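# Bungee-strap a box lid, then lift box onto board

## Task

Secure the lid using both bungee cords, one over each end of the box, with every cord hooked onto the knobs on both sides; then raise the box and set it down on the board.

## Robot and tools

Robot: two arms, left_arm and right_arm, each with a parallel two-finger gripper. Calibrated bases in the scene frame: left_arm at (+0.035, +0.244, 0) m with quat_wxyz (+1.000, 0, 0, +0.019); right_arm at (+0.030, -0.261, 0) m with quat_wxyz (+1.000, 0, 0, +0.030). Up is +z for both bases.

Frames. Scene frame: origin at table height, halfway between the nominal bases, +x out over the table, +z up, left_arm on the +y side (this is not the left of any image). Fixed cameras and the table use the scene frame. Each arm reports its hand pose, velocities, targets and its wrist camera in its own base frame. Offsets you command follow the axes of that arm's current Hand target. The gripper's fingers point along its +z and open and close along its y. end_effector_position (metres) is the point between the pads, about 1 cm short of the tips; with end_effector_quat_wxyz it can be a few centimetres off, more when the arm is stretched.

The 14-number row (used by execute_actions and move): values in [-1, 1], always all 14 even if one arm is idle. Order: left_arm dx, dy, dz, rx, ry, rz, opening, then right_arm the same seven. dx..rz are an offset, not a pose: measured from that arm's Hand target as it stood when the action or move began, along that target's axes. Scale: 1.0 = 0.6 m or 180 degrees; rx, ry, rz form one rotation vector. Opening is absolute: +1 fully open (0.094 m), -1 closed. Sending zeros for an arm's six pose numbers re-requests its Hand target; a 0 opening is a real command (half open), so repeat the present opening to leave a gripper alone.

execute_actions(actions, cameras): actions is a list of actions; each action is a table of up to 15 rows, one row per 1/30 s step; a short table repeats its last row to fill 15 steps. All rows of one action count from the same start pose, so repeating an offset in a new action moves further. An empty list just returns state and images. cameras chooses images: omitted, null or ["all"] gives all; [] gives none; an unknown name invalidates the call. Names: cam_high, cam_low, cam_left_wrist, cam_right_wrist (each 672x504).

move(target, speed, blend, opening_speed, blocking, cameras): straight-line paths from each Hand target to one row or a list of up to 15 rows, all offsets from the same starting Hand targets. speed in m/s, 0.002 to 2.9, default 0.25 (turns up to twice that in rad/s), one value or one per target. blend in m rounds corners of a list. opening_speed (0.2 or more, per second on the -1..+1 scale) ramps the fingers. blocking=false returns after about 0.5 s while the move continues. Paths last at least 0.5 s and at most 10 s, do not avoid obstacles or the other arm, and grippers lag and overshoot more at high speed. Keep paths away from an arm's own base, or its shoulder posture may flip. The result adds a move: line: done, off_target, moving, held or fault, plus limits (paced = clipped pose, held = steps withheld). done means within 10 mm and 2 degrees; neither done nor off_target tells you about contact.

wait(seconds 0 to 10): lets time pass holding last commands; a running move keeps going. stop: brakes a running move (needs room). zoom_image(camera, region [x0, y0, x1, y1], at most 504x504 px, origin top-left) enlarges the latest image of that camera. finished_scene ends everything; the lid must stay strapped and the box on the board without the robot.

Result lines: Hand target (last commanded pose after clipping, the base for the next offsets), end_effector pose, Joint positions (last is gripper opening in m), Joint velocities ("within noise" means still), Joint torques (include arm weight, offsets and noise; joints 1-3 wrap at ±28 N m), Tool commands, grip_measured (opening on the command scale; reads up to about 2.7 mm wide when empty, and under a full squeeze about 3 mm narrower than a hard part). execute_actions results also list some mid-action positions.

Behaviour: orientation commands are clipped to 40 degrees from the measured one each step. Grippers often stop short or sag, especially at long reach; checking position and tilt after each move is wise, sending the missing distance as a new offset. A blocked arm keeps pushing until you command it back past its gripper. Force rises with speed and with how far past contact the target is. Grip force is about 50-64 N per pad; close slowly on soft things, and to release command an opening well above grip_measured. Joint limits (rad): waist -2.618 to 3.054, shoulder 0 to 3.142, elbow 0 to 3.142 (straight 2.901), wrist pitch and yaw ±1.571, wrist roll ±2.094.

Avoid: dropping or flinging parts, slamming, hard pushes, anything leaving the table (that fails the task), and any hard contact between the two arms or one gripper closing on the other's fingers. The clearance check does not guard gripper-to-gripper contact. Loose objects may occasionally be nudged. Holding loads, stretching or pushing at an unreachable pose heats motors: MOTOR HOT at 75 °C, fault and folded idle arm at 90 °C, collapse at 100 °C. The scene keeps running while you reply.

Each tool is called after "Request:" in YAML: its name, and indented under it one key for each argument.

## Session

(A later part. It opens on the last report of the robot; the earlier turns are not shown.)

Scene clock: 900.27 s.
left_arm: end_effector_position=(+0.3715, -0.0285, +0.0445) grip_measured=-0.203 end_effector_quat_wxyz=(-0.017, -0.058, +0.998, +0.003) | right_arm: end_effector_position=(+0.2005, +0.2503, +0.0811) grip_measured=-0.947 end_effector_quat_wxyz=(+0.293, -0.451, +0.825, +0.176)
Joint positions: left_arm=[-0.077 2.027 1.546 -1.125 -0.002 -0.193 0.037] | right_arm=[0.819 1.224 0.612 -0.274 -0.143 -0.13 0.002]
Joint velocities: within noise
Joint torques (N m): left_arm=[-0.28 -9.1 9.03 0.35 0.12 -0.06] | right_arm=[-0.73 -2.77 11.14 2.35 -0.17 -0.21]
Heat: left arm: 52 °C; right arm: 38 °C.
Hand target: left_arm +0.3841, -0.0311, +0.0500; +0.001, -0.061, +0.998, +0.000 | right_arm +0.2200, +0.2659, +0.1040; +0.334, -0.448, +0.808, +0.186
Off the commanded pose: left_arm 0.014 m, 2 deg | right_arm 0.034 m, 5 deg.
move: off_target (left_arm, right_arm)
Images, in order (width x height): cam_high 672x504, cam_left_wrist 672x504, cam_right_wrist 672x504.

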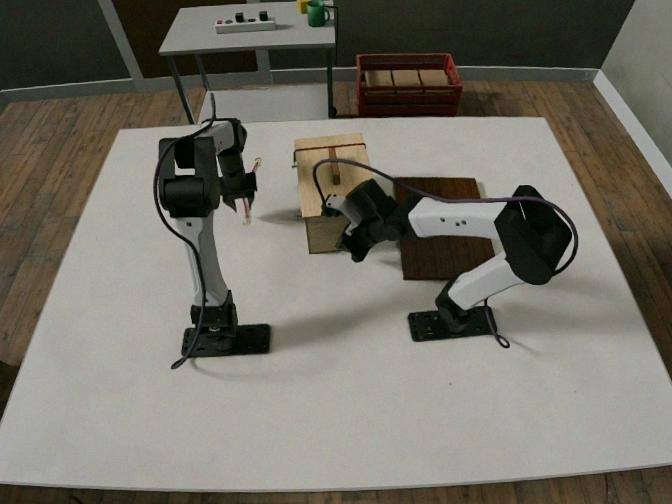

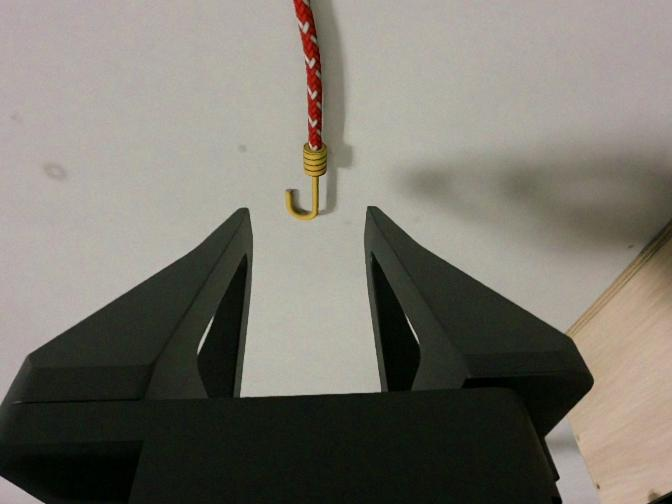

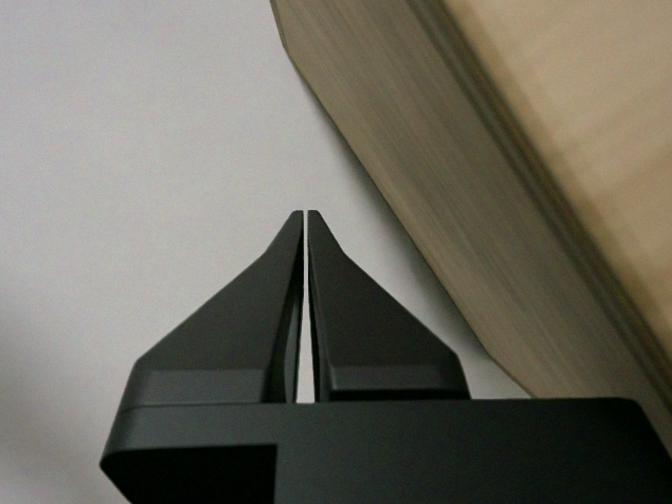

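Request:
move:
  target:
    - [-0.0043,-0.0015,0.025,0,-0.0083,0,-0.2,0.0425,0.0804,-0.0425,0,0,0,-0.95]
    - [-0.0043,-0.0015,0.025,0,-0.0083,0,-0.2,0.106,0.0248,-0.238,0.0314,0,0.0315,-0.95]
    - [-0.0043,-0.0015,0.025,0,-0.0083,0,-0.2,0.1152,-0.1624,-0.3415,0.1296,0,0.1297,-0.95]
    - [-0.0043,-0.0015,0.025,0,-0.0083,0,-0.2,0.0263,-0.2932,-0.3703,0.0707,0,0.0707,-0.5]
  speed: [0.2, 0.35, 0.35, 0.35]
  blend: [0.02, 0.03, 0.03, 0]
  cameras: ["cam_high", "cam_left_wrist", "cam_right_wrist"]

Request:
zoom_image:
  camera: "cam_left_wrist"
  region: [230, 150, 390, 320]

Request:
zoom_image:
  camera: "cam_high"
  region: [250, 120, 450, 270]

Scene clock: 919.67 s.
left_arm: end_effector_position=(+0.3888, -0.0299, +0.0419) grip_measured=-0.203 end_effector_quat_wxyz=(+0.019, -0.060, +0.998, -0.002) | right_arm: end_effector_position=(+0.2763, +0.0315, +0.2403) grip_measured=-0.503 end_effector_quat_wxyz=(+0.349, -0.312, +0.873, +0.134)
Joint positions: left_arm=[-0.077 2.027 1.535 -1.041 -0.002 -0.196 0.037] | right_arm=[-0.243 1.158 1.213 -1.116 -0.6 -0.768 0.023]
Joint velocities: within noise
Joint torques (N m): left_arm=[-0.57 -9.03 5.2 0.54 0.06 -0.06] | right_arm=[-0.43 -1.89 9.88 1.35 -0.43 -0.15]
Heat: left arm: 53 °C; right arm: 40 °C.
Hand target: left_arm +0.3869, -0.0317, +0.0351; +0.014, -0.061, +0.998, +0.001 | right_arm +0.2803, +0.0301, +0.2499; +0.359, -0.317, +0.868, +0.131
Off the commanded pose: left_arm 0.007 m, 1 deg | right_arm 0.011 m, 1 deg.
move: off_target (right_arm)
Images, in order (width x height): cam_high 672x504, cam_left_wrist 672x504, cam_right_wrist 672x504.

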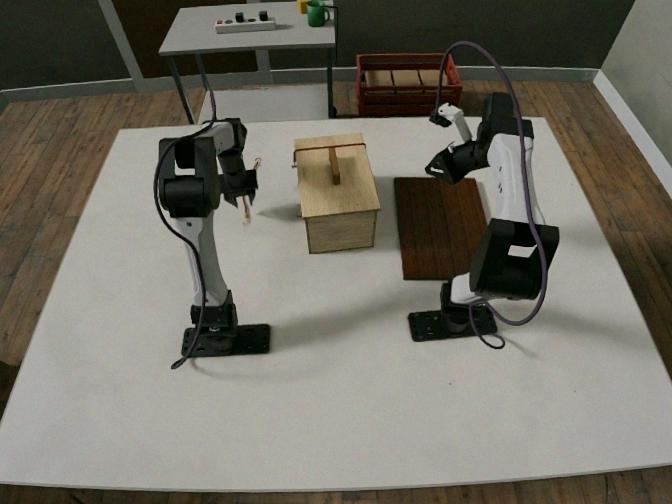

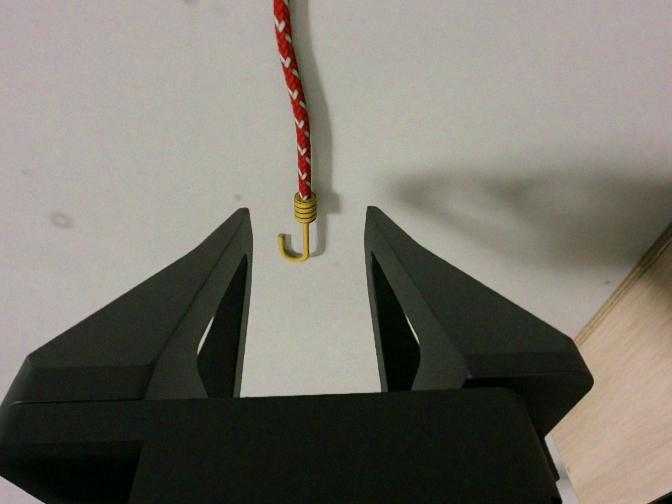

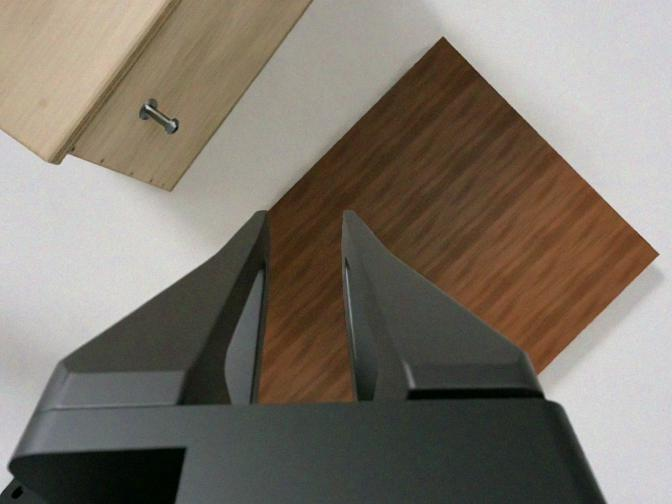

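Scaled by 2.965.

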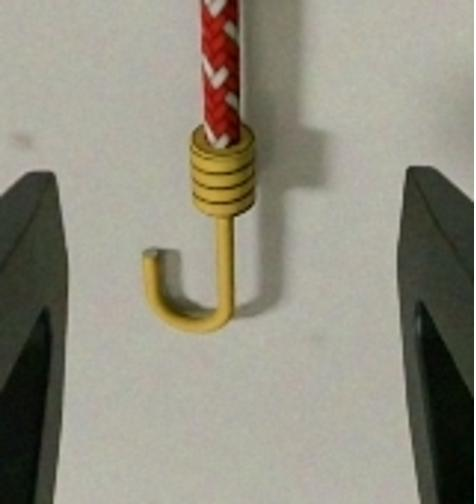

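Scaled by 2.520.

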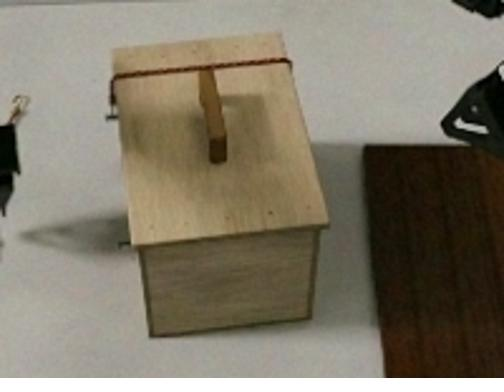

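Request:
move:
  target: [0.0192,0,0.0412,0,0,0,-0.35,0,0,0,0,0,0,-0.5]
  speed: 0.08
  cameras: ["cam_left_wrist"]

Request:
zoom_image:
  camera: "cam_left_wrist"
  region: [230, 180, 390, 350]

Scene clock: 924.93 s.
left_arm: end_effector_position=(+0.3773, -0.0307, +0.0137) grip_measured=-0.347 end_effector_quat_wxyz=(+0.014, -0.060, +0.998, -0.001) | right_arm: end_effector_position=(+0.2762, +0.0315, +0.2402) grip_measured=-0.503 end_effector_quat_wxyz=(+0.349, -0.312, +0.873, +0.134)
Joint positions: left_arm=[-0.082 2.027 1.418 -0.934 -0.002 -0.202 0.031] | right_arm=[-0.243 1.158 1.213 -1.117 -0.601 -0.768 0.023]
Joint velocities: within noise
Joint torques (N m): left_arm=[-0.66 -9.43 5.11 0.51 0.06 -0.07] | right_arm=[-0.42 -1.89 9.87 1.34 -0.47 -0.17]
Heat: left arm: 53 °C; right arm: 38 °C.
Hand target: left_arm +0.3761, -0.0330, +0.0100; +0.014, -0.061, +0.998, +0.001 | right_arm +0.2803, +0.0301, +0.2499; +0.359, -0.317, +0.868, +0.131
Off the commanded pose: left_arm 0.004 m, 0 deg | right_arm 0.011 m, 1 deg.
move: off_target (right_arm)
Images, in order (width x height): cam_left_wrist 672x504.

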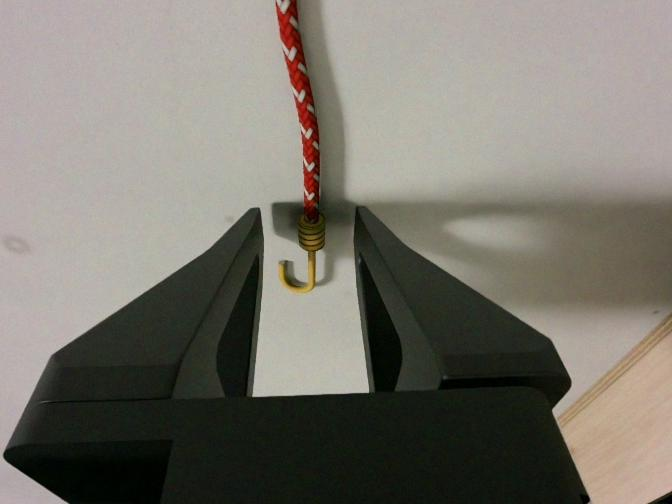

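Scaled by 2.965.

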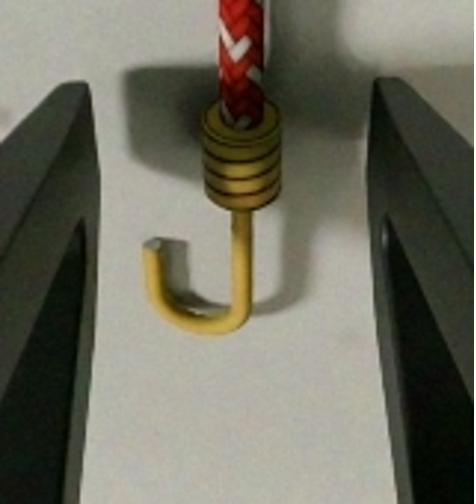

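Request:
move:
  target: [-0.0065,-0.0067,0.0102,0,0,0,-0.45,0,0,0,0,0,0,-0.5]
  speed: 0.05
  cameras: ["cam_left_wrist"]

Request:
zoom_image:
  camera: "cam_left_wrist"
  region: [230, 180, 390, 350]

Scene clock: 929.03 s.
left_arm: end_effector_position=(+0.3786, -0.0340, +0.0103) grip_measured=-0.447 end_effector_quat_wxyz=(+0.014, -0.060, +0.998, -0.001) | right_arm: end_effector_position=(+0.2762, +0.0315, +0.2402) grip_measured=-0.503 end_effector_quat_wxyz=(+0.349, -0.312, +0.873, +0.134)
Joint positions: left_arm=[-0.09 2.037 1.418 -0.923 -0.002 -0.209 0.026] | right_arm=[-0.243 1.158 1.213 -1.117 -0.601 -0.769 0.023]
Joint velocities: within noise
Joint torques (N m): left_arm=[-0.65 -8.21 6.11 0.55 0.06 -0.11] | right_arm=[-0.4 -1.87 9.88 1.35 -0.48 -0.17]
Heat: left arm: 53 °C; right arm: 38 °C.
Hand target: left_arm +0.3806, -0.0365, +0.0040; +0.014, -0.061, +0.998, +0.001 | right_arm +0.2803, +0.0301, +0.2499; +0.359, -0.317, +0.868, +0.131
Off the commanded pose: left_arm 0.007 m, 0 deg | right_arm 0.011 m, 1 deg.
move: off_target (right_arm)
Images, in order (width x height): cam_left_wrist 672x504.

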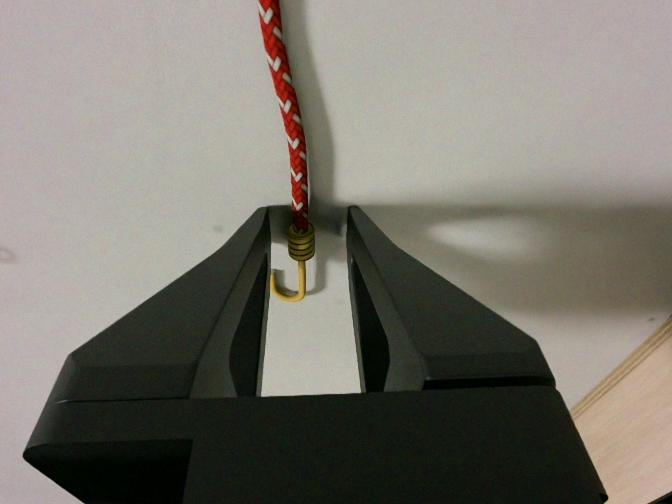

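Scaled by 2.965.

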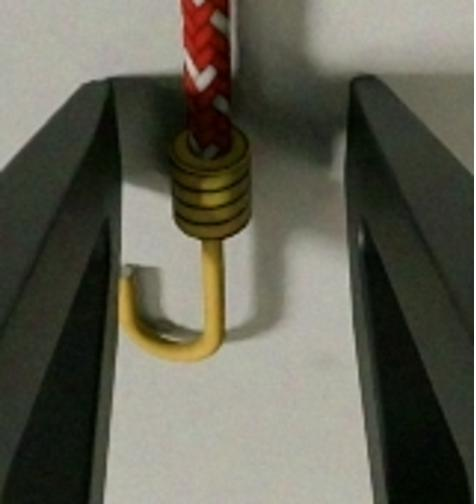

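Request:
move:
  target: [0,0,0,0,0,0,-0.95,0,0,0,0,0,0,-0.5]
  speed: 0.05
  opening_speed: 0.5
  cameras: ["cam_left_wrist"]

Request:
zoom_image:
  camera: "cam_left_wrist"
  region: [230, 180, 390, 350]

Scene clock: 931.60 s.
left_arm: end_effector_position=(+0.3794, -0.0348, +0.0103) grip_measured=-0.852 end_effector_quat_wxyz=(+0.016, -0.059, +0.998, -0.002) | right_arm: end_effector_position=(+0.2762, +0.0315, +0.2402) grip_measured=-0.503 end_effector_quat_wxyz=(+0.349, -0.312, +0.873, +0.134)
Joint positions: left_arm=[-0.092 2.037 1.418 -0.92 -0.002 -0.211 0.007] | right_arm=[-0.243 1.158 1.213 -1.117 -0.601 -0.769 0.023]
Joint velocities: within noise
Joint torques (N m): left_arm=[-0.47 -8.18 6.12 0.52 0.06 -0.06] | right_arm=[-0.42 -1.88 9.87 1.34 -0.47 -0.17]
Heat: left arm: 53 °C; right arm: 38 °C.
Hand target: left_arm +0.3806, -0.0363, +0.0040; +0.014, -0.061, +0.998, +0.001 | right_arm +0.2803, +0.0301, +0.2499; +0.359, -0.317, +0.868, +0.131
Off the commanded pose: left_arm 0.007 m, 0 deg | right_arm 0.011 m, 1 deg.
move: off_target (right_arm)
Images, in order (width x height): cam_left_wrist 672x504.

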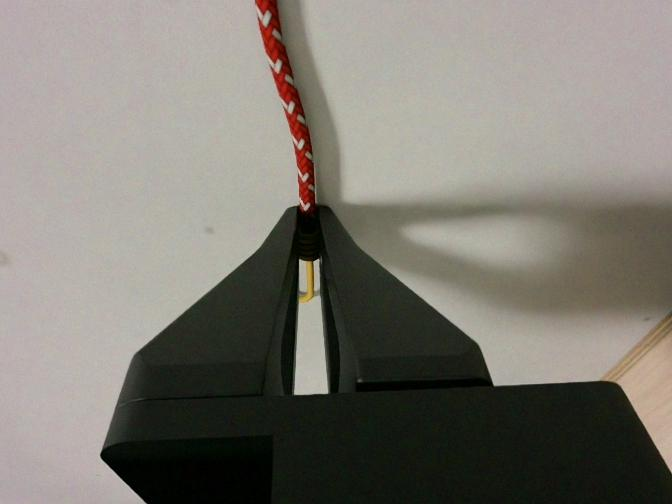

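Scaled by 2.965.

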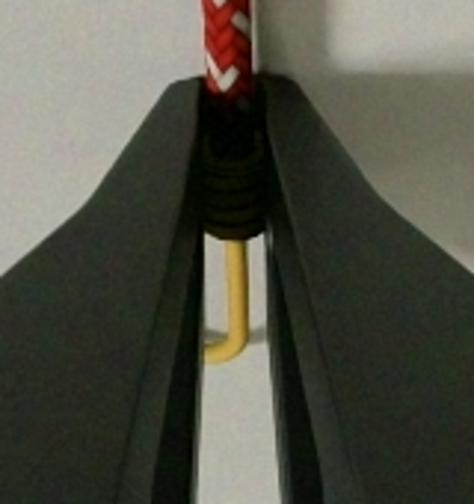

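Request:
move:
  target:
    - [0.0274,0.0146,-0.1943,0.0108,-0.1575,0.0377,-0.95,0,0,0,0,0,0,-0.5]
    - [0.071,-0.0289,-0.6288,0.0931,-0.3724,0.1289,-0.95,0,0,0,0,0,0,-0.5]
    - [0.1762,-0.2172,-0.6985,0.2924,-0.4294,0.2841,-0.95,0,0,0,0,0,0,-0.5]
  speed: [0.15, 0.3, 0.25]
  blend: [0.03, 0.05, 0]
  cameras: ["cam_high", "cam_low", "cam_left_wrist", "cam_right_wrist"]

Scene clock: 954.53 s.
left_arm: end_effector_position=(+0.2807, -0.1763, +0.4233) grip_measured=-0.855 end_effector_quat_wxyz=(+0.615, +0.348, +0.616, -0.347) | right_arm: end_effector_position=(+0.2762, +0.0315, +0.2402) grip_measured=-0.503 end_effector_quat_wxyz=(+0.349, -0.312, +0.873, +0.134)
Joint positions: left_arm=[-0.151 1.023 1.127 -0.106 0.877 0.003 0.007] | right_arm=[-0.243 1.158 1.213 -1.117 -0.601 -0.769 0.023]
Joint velocities: within noise
Joint torques (N m): left_arm=[-0.61 -1.73 6.04 2.18 0.27 -0.03] | right_arm=[-0.43 -1.88 9.87 1.34 -0.47 -0.17]
Heat: left arm: 52 °C; right arm: 39 °C.
Hand target: left_arm +0.2800, -0.1798, +0.4202; +0.613, +0.353, +0.612, -0.354 | right_arm +0.2803, +0.0301, +0.2499; +0.359, -0.317, +0.868, +0.131
Off the commanded pose: left_arm 0.005 m, 1 deg | right_arm 0.011 m, 1 deg.
move: off_target (right_arm)

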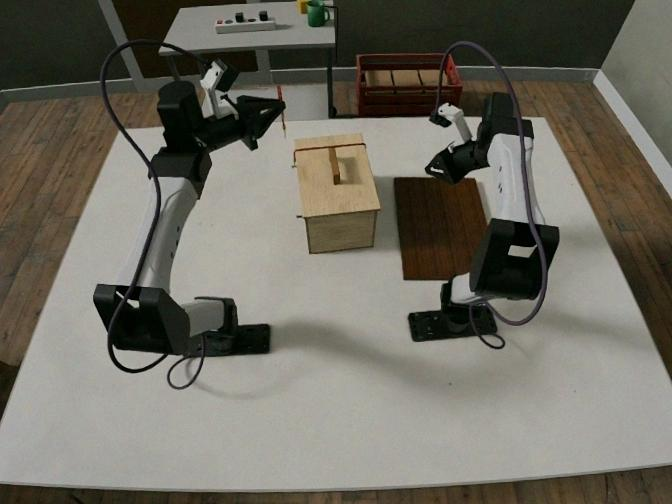

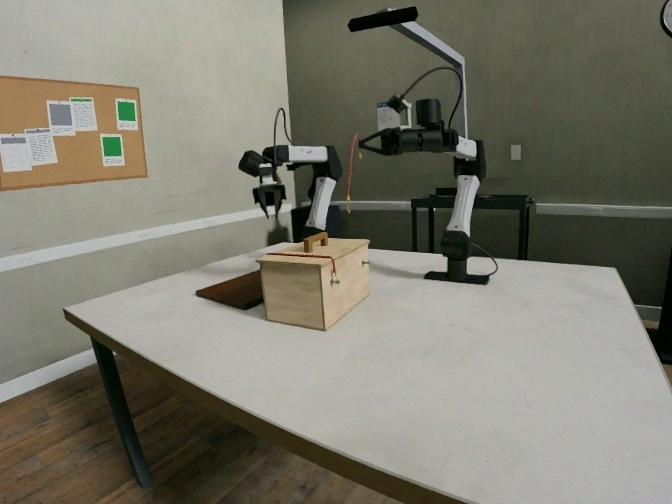

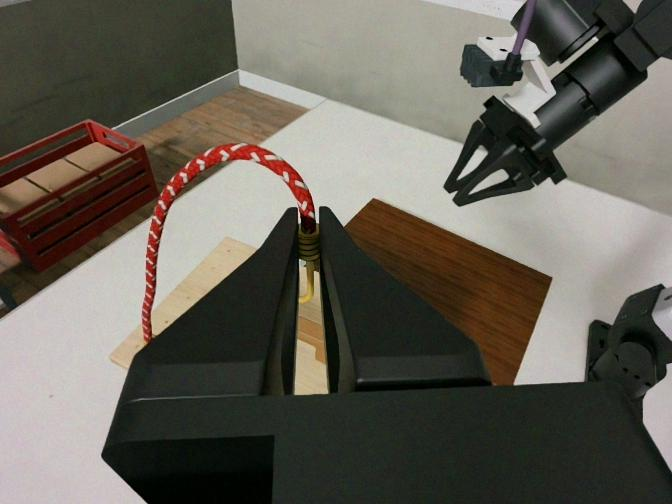

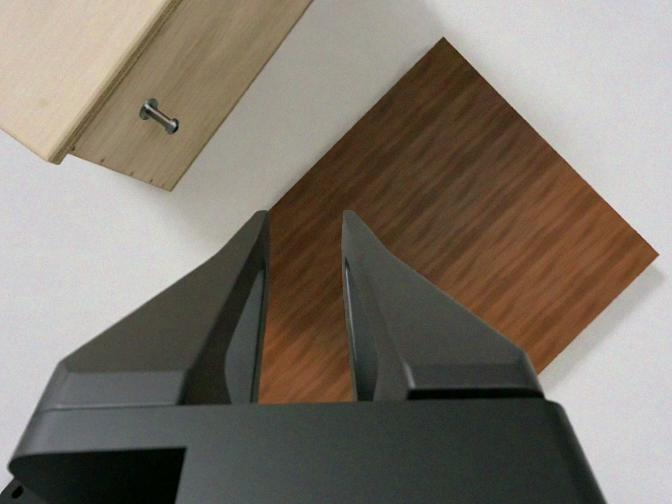

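Request:
move:
  target: [0.0333,-0.2158,0.1737,0.0833,0,0,-0.95,0,0,0,0,0,0,-0.5]
  speed: 0.2
  cameras: ["cam_high", "cam_low", "cam_left_wrist", "cam_right_wrist"]

Request:
zoom_image:
  camera: "cam_low"
  region: [230, 120, 430, 320]

Request:
zoom_image:
  camera: "cam_high"
  region: [230, 60, 430, 270]

Scene clock: 961.27 s.
left_arm: end_effector_position=(+0.2195, -0.3341, +0.3908) grip_measured=-0.855 end_effector_quat_wxyz=(+0.548, +0.435, +0.570, -0.431) | right_arm: end_effector_position=(+0.2762, +0.0315, +0.2402) grip_measured=-0.503 end_effector_quat_wxyz=(+0.349, -0.312, +0.873, +0.134)
Joint positions: left_arm=[-0.76 1.184 1.103 0.05 0.558 0.002 0.007] | right_arm=[-0.243 1.158 1.213 -1.117 -0.601 -0.769 0.023]
Joint velocities: within noise
Joint torques (N m): left_arm=[-0.49 -3.77 8.38 2.34 0.01 0.01] | right_arm=[-0.42 -1.88 9.88 1.34 -0.47 -0.17]
Heat: left arm: 51 °C; right arm: 40 °C.
Hand target: left_arm +0.2201, -0.3348, +0.4002; +0.561, +0.430, +0.561, -0.431 | right_arm +0.2803, +0.0301, +0.2499; +0.359, -0.317, +0.868, +0.131
Off the commanded pose: left_arm 0.010 m, 2 deg | right_arm 0.011 m, 1 deg.
move: off_target (right_arm)

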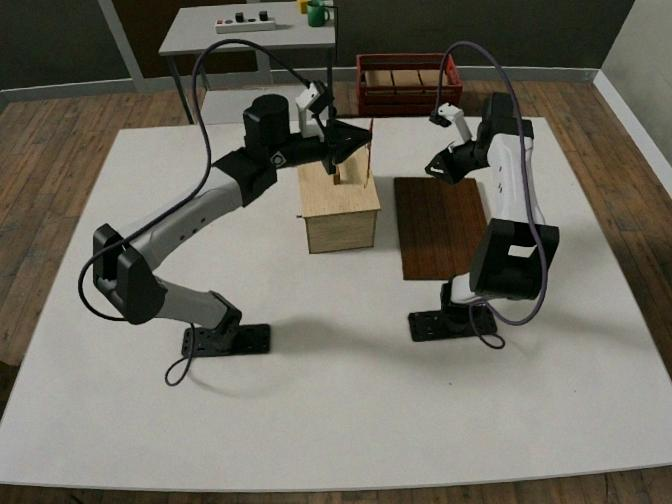

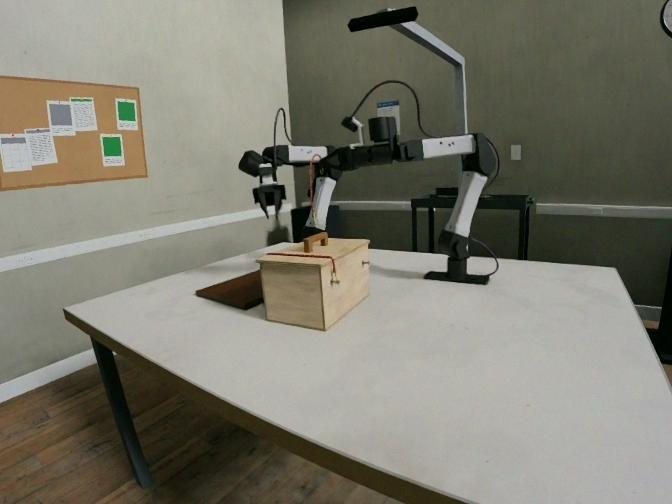

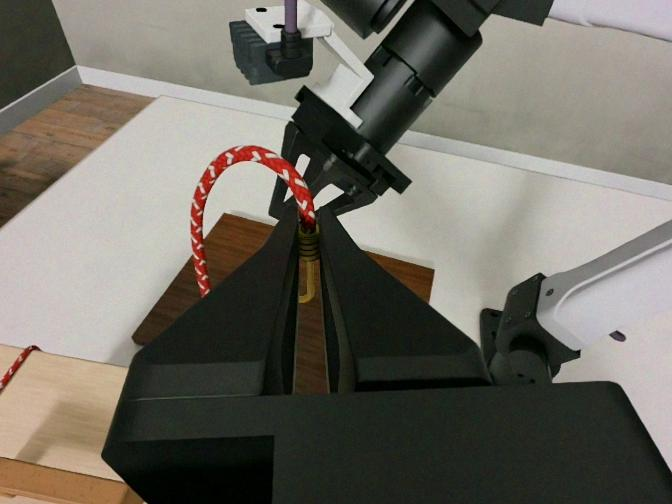

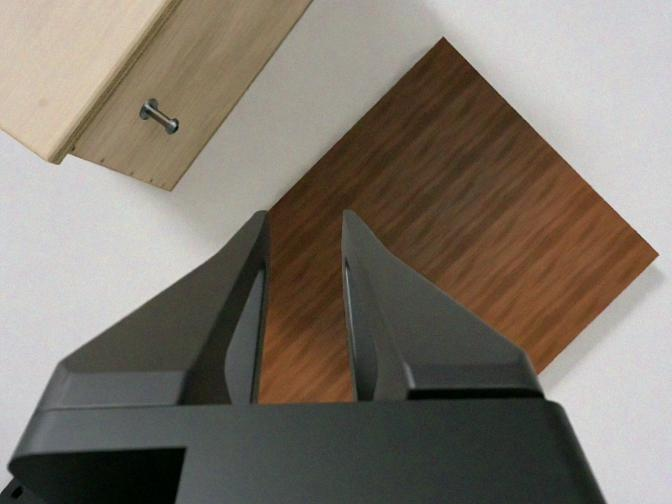

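Scaled by 2.520.

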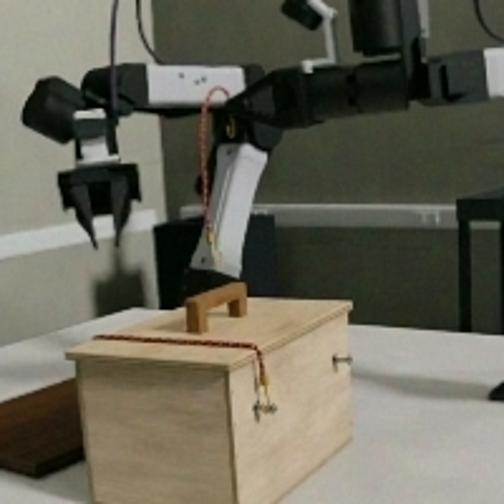

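Scaled by 2.400.

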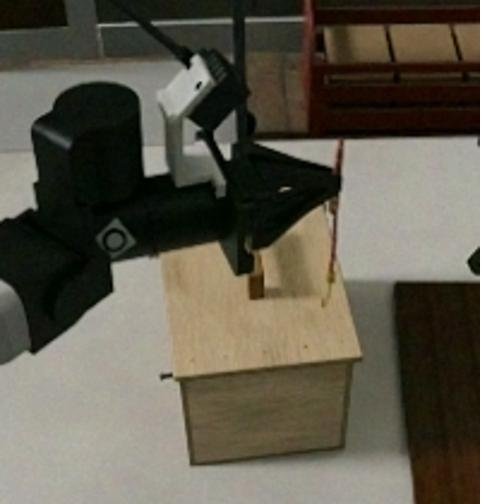

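Request:
move:
  target: [0.0833,0,0,0,0,0,-0.95,0,0,0,0,0,0,-0.5]
  speed: 0.12
  cameras: ["cam_high", "cam_low", "cam_left_wrist"]

Request:
zoom_image:
  camera: "cam_low"
  region: [270, 150, 390, 270]

Request:
zoom_image:
  camera: "cam_high"
  region: [280, 100, 400, 250]

Scene clock: 965.93 s.
left_arm: end_effector_position=(+0.2220, -0.3362, +0.3458) grip_measured=-0.855 end_effector_quat_wxyz=(+0.551, +0.434, +0.568, -0.431) | right_arm: end_effector_position=(+0.2762, +0.0315, +0.2402) grip_measured=-0.503 end_effector_quat_wxyz=(+0.349, -0.312, +0.873, +0.134)
Joint positions: left_arm=[-0.76 1.184 0.918 0.242 0.557 0.002 0.007] | right_arm=[-0.243 1.158 1.213 -1.117 -0.601 -0.769 0.023]
Joint velocities: within noise
Joint torques (N m): left_arm=[-0.49 -4.94 6.78 2.37 0.02 0.02] | right_arm=[-0.42 -1.88 9.88 1.35 -0.47 -0.16]
Heat: left arm: 50 °C; right arm: 40 °C.
Hand target: left_arm +0.2201, -0.3349, +0.3504; +0.561, +0.430, +0.561, -0.431 | right_arm +0.2803, +0.0301, +0.2499; +0.359, -0.317, +0.868, +0.131
Off the commanded pose: left_arm 0.005 m, 1 deg | right_arm 0.011 m, 1 deg.
move: off_target (right_arm)
Images, in order (width x height): cam_high 672x504, cam_low 672x504, cam_left_wrist 672x504.

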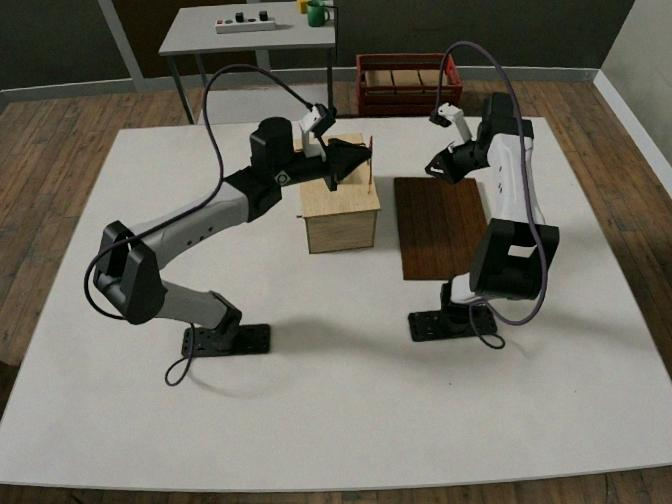

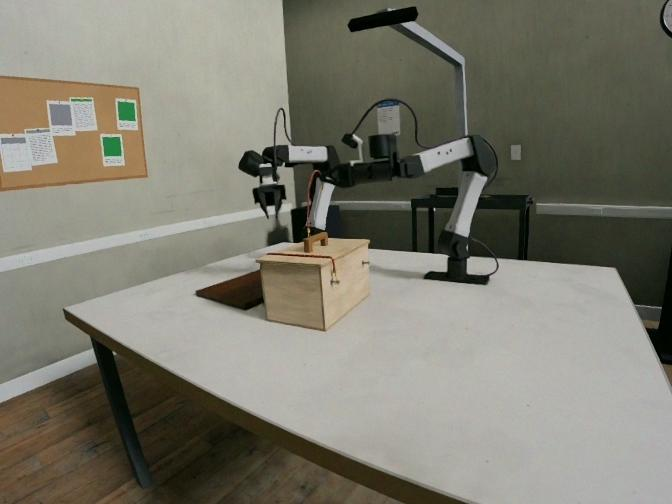

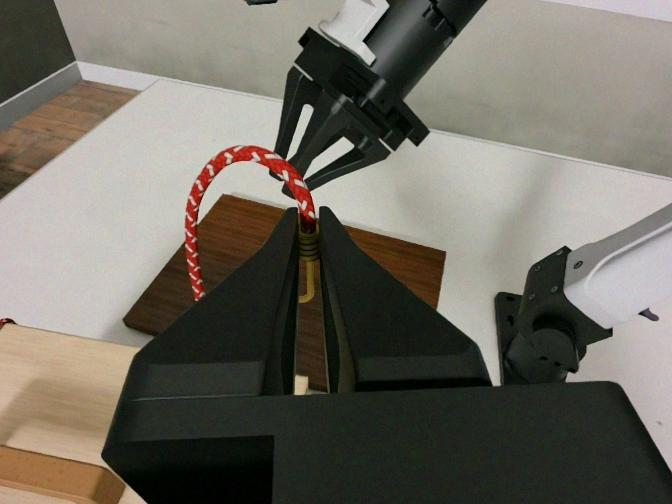

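Scaled by 4.200.

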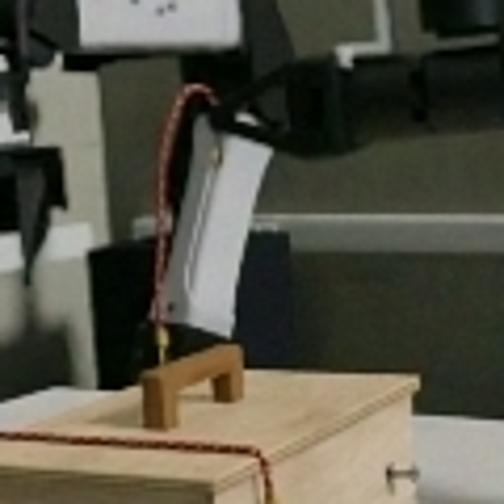

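Scaled by 3.360.

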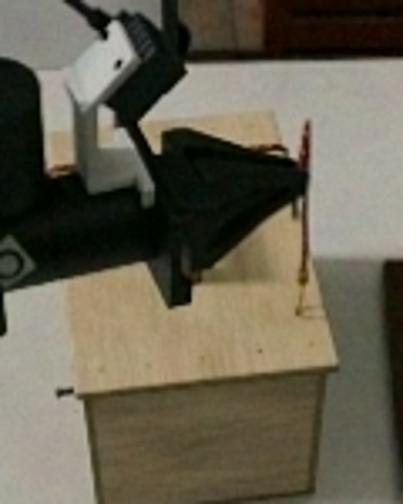

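Request:
move:
  target: [0.05,0.0015,-0.009,0,0,0,-0.95,0,0,0,0,0,0,-0.5]
  speed: 0.1
  cameras: ["cam_high", "cam_low", "cam_left_wrist"]

Request:
zoom_image:
  camera: "cam_high"
  region: [330, 140, 400, 220]

Request:
zoom_image:
  camera: "cam_low"
  region: [270, 170, 390, 270]

Scene clock: 968.57 s.
left_arm: end_effector_position=(+0.2199, -0.3342, +0.3145) grip_measured=-0.855 end_effector_quat_wxyz=(+0.550, +0.434, +0.569, -0.431) | right_arm: end_effector_position=(+0.2762, +0.0315, +0.2402) grip_measured=-0.503 end_effector_quat_wxyz=(+0.349, -0.312, +0.873, +0.134)
Joint positions: left_arm=[-0.76 1.183 0.795 0.36 0.557 0.002 0.007] | right_arm=[-0.243 1.158 1.213 -1.117 -0.601 -0.769 0.023]
Joint velocities: within noise
Joint torques (N m): left_arm=[0.65 -5.34 6.65 2.41 0.15 0.03] | right_arm=[-0.43 -1.89 9.87 1.34 -0.47 -0.17]
Heat: left arm: 50 °C; right arm: 40 °C.
Hand target: left_arm +0.2195, -0.3295, +0.3202; +0.561, +0.430, +0.561, -0.431 | right_arm +0.2803, +0.0301, +0.2499; +0.359, -0.317, +0.868, +0.131
Off the commanded pose: left_arm 0.008 m, 2 deg | right_arm 0.011 m, 1 deg.
move: off_target (right_arm)
Images, in order (width x height): cam_high 672x504, cam_low 672x504, cam_left_wrist 672x504.

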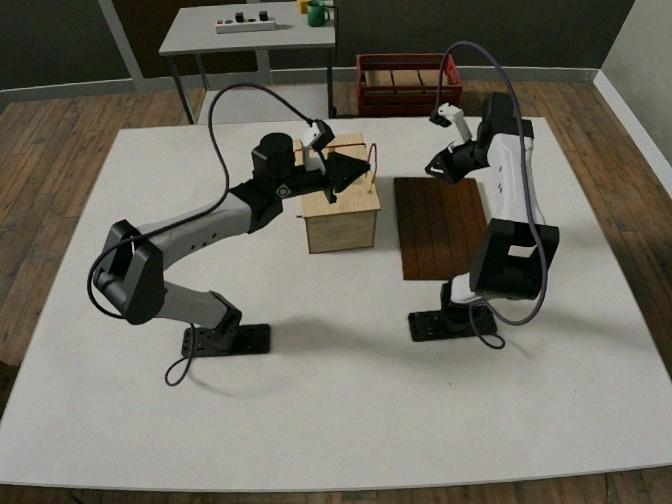

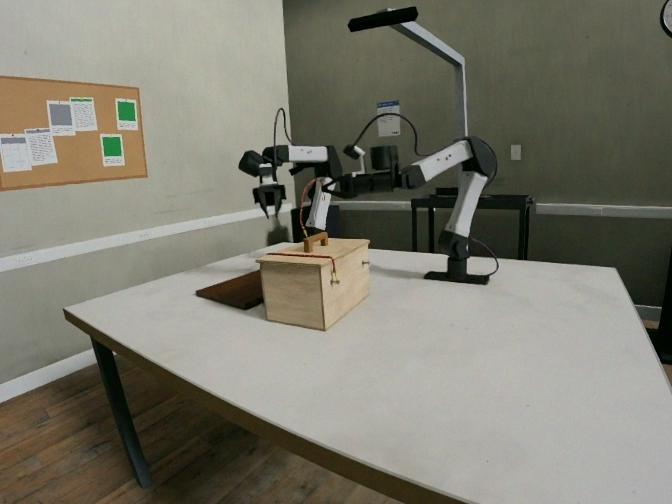

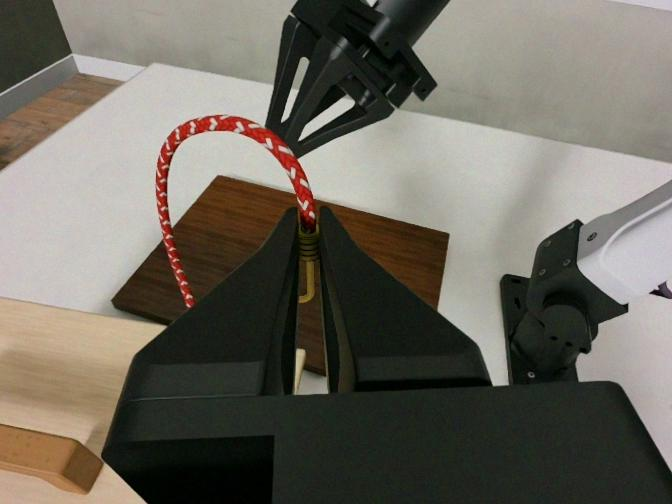

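Scaled by 6.300.

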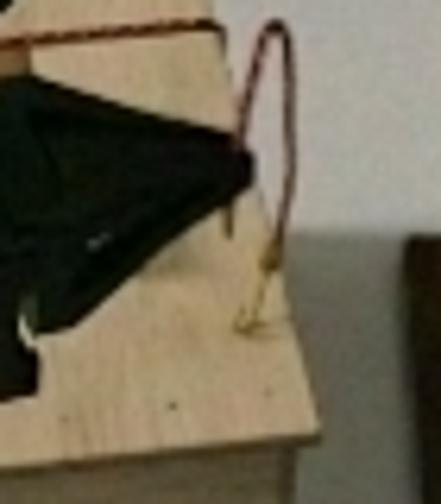

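Scaled by 4.200.

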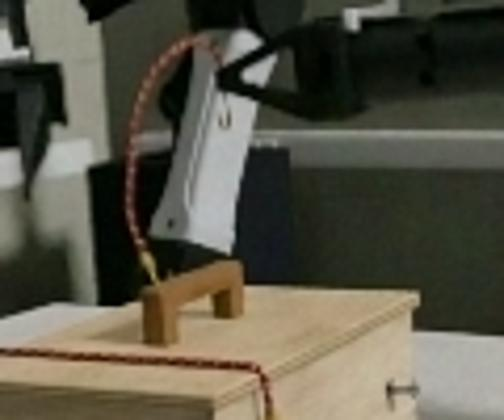

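Request:
move:
  target: [0.0083,0.0522,-0.0982,0,0,0,-0.95,0,0,0,0,0,0,-0.5]
  speed: 0.15
  cameras: ["cam_high", "cam_low", "cam_left_wrist"]

Request:
zoom_image:
  camera: "cam_high"
  region: [310, 130, 410, 240]

Request:
zoom_image:
  camera: "cam_low"
  region: [270, 170, 390, 270]

Scene clock: 972.83 s.
left_arm: end_effector_position=(+0.2372, -0.2671, +0.3170) grip_measured=-0.855 end_effector_quat_wxyz=(+0.562, +0.430, +0.562, -0.429) | right_arm: end_effector_position=(+0.2762, +0.0315, +0.2402) grip_measured=-0.503 end_effector_quat_wxyz=(+0.349, -0.312, +0.873, +0.134)
Joint positions: left_arm=[-0.485 1.066 0.717 0.349 0.82 0.001 0.007] | right_arm=[-0.243 1.158 1.213 -1.117 -0.601 -0.769 0.023]
Joint velocities: within noise
Joint torques (N m): left_arm=[0.5 -3.9 6.38 2.01 0.31 0.02] | right_arm=[-0.42 -1.88 9.88 1.35 -0.47 -0.17]
Heat: left arm: 50 °C; right arm: 40 °C.
Hand target: left_arm +0.2344, -0.2645, +0.3153; +0.561, +0.430, +0.561, -0.431 | right_arm +0.2803, +0.0301, +0.2499; +0.359, -0.317, +0.868, +0.131
Off the commanded pose: left_arm 0.004 m, 0 deg | right_arm 0.011 m, 1 deg.
move: off_target (right_arm)
Images, in order (width x height): cam_high 672x504, cam_low 672x504, cam_left_wrist 672x504.

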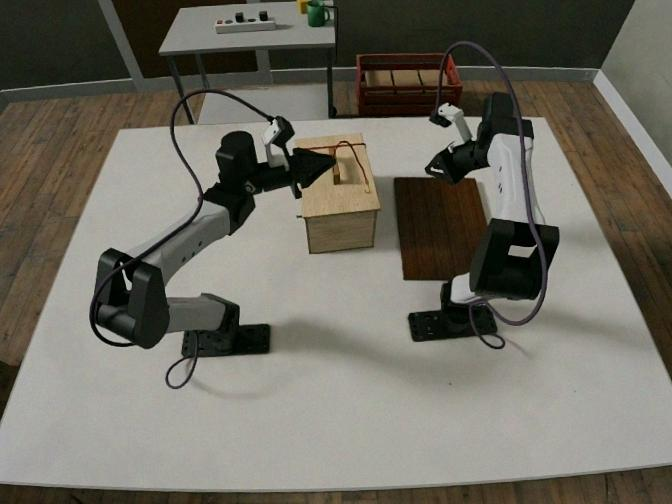

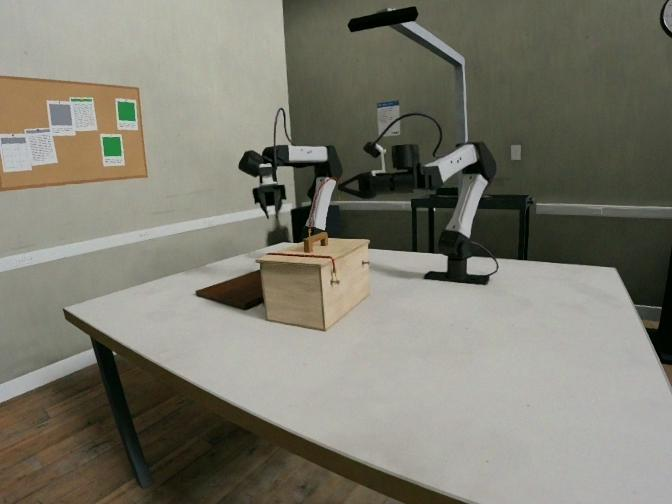

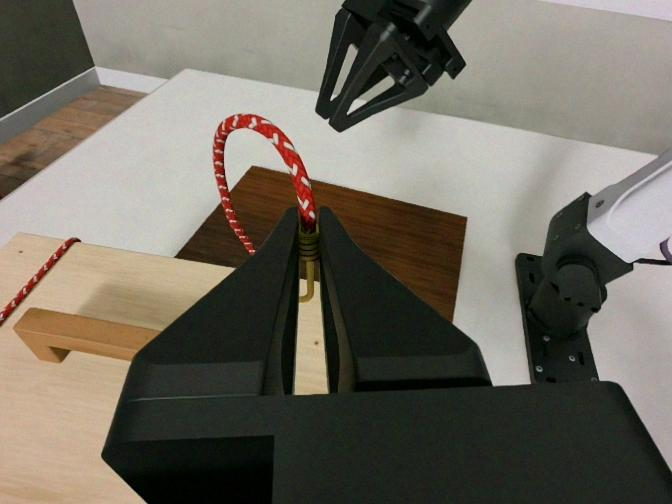

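Scaled by 4.582.

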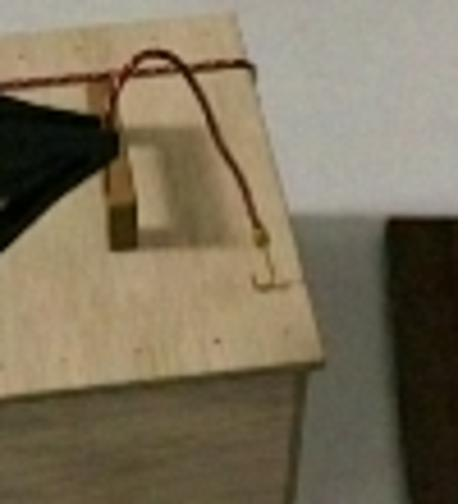

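Scaled by 4.200.

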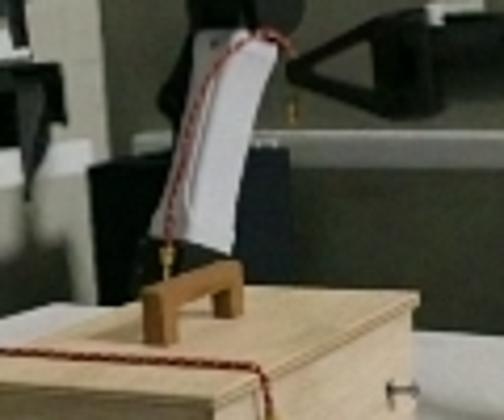

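Request:
move:
  target: [0.1,0.0450,-0.0830,0,0,0,-0.95,0,0,0,0,0,0,-0.5]
  speed: 0.15
  cameras: ["cam_high", "cam_low", "cam_left_wrist"]

Request:
zoom_image:
  camera: "cam_high"
  region: [310, 130, 410, 240]

Scene clock: 976.03 s.
left_arm: end_effector_position=(+0.2482, -0.2107, +0.2604) grip_measured=-0.855 end_effector_quat_wxyz=(+0.563, +0.430, +0.560, -0.429) | right_arm: end_effector_position=(+0.2762, +0.0315, +0.2402) grip_measured=-0.503 end_effector_quat_wxyz=(+0.349, -0.312, +0.873, +0.134)
Joint positions: left_arm=[-0.217 1.087 0.494 0.597 1.088 0.001 0.007] | right_arm=[-0.243 1.158 1.213 -1.117 -0.601 -0.769 0.023]
Joint velocities: within noise
Joint torques (N m): left_arm=[0.51 -1.91 5.91 2.04 0.21 0.05] | right_arm=[-0.42 -1.88 9.88 1.35 -0.47 -0.17]
Heat: left arm: 49 °C; right arm: 40 °C.
Hand target: left_arm +0.2477, -0.2094, +0.2552; +0.561, +0.430, +0.561, -0.431 | right_arm +0.2803, +0.0301, +0.2499; +0.359, -0.317, +0.868, +0.131
Off the commanded pose: left_arm 0.005 m, 0 deg | right_arm 0.011 m, 1 deg.
move: off_target (right_arm)
Images, in order (width x height): cam_high 672x504, cam_low 672x504, cam_left_wrist 672x504.

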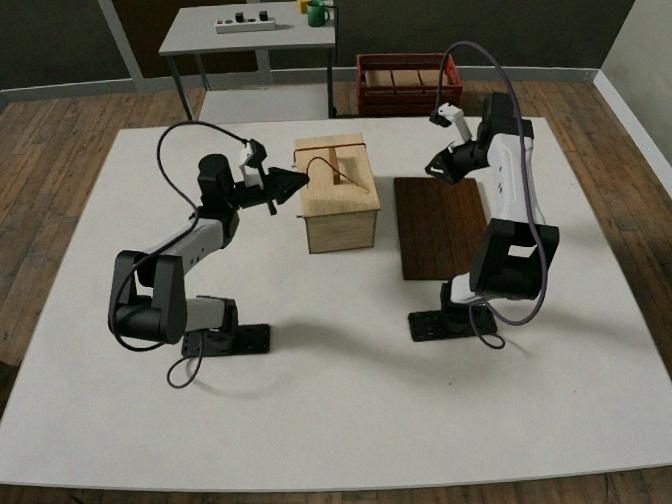

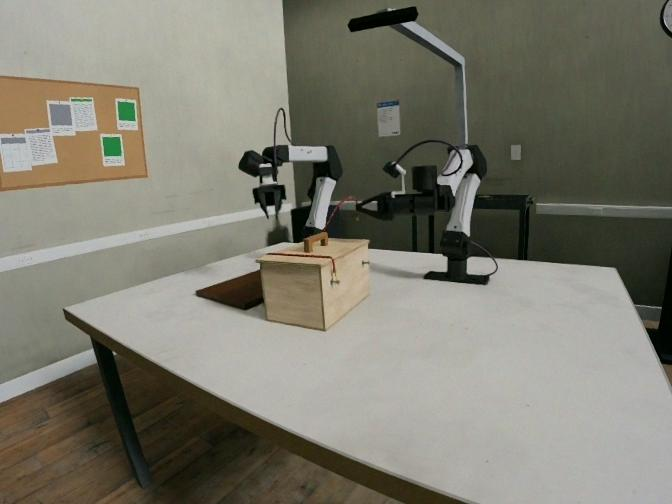

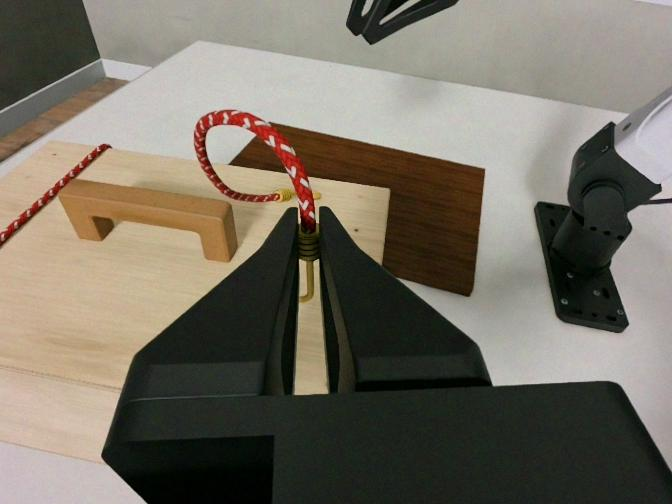

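Scaled by 4.582.

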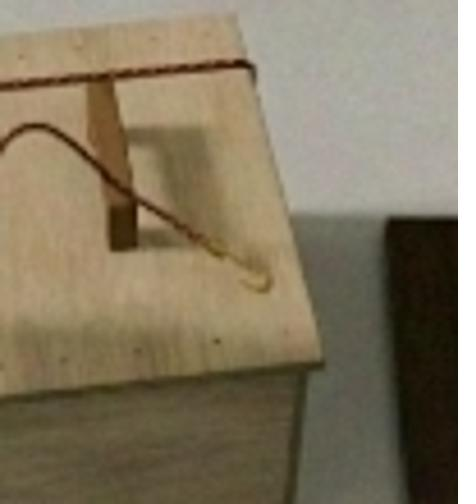

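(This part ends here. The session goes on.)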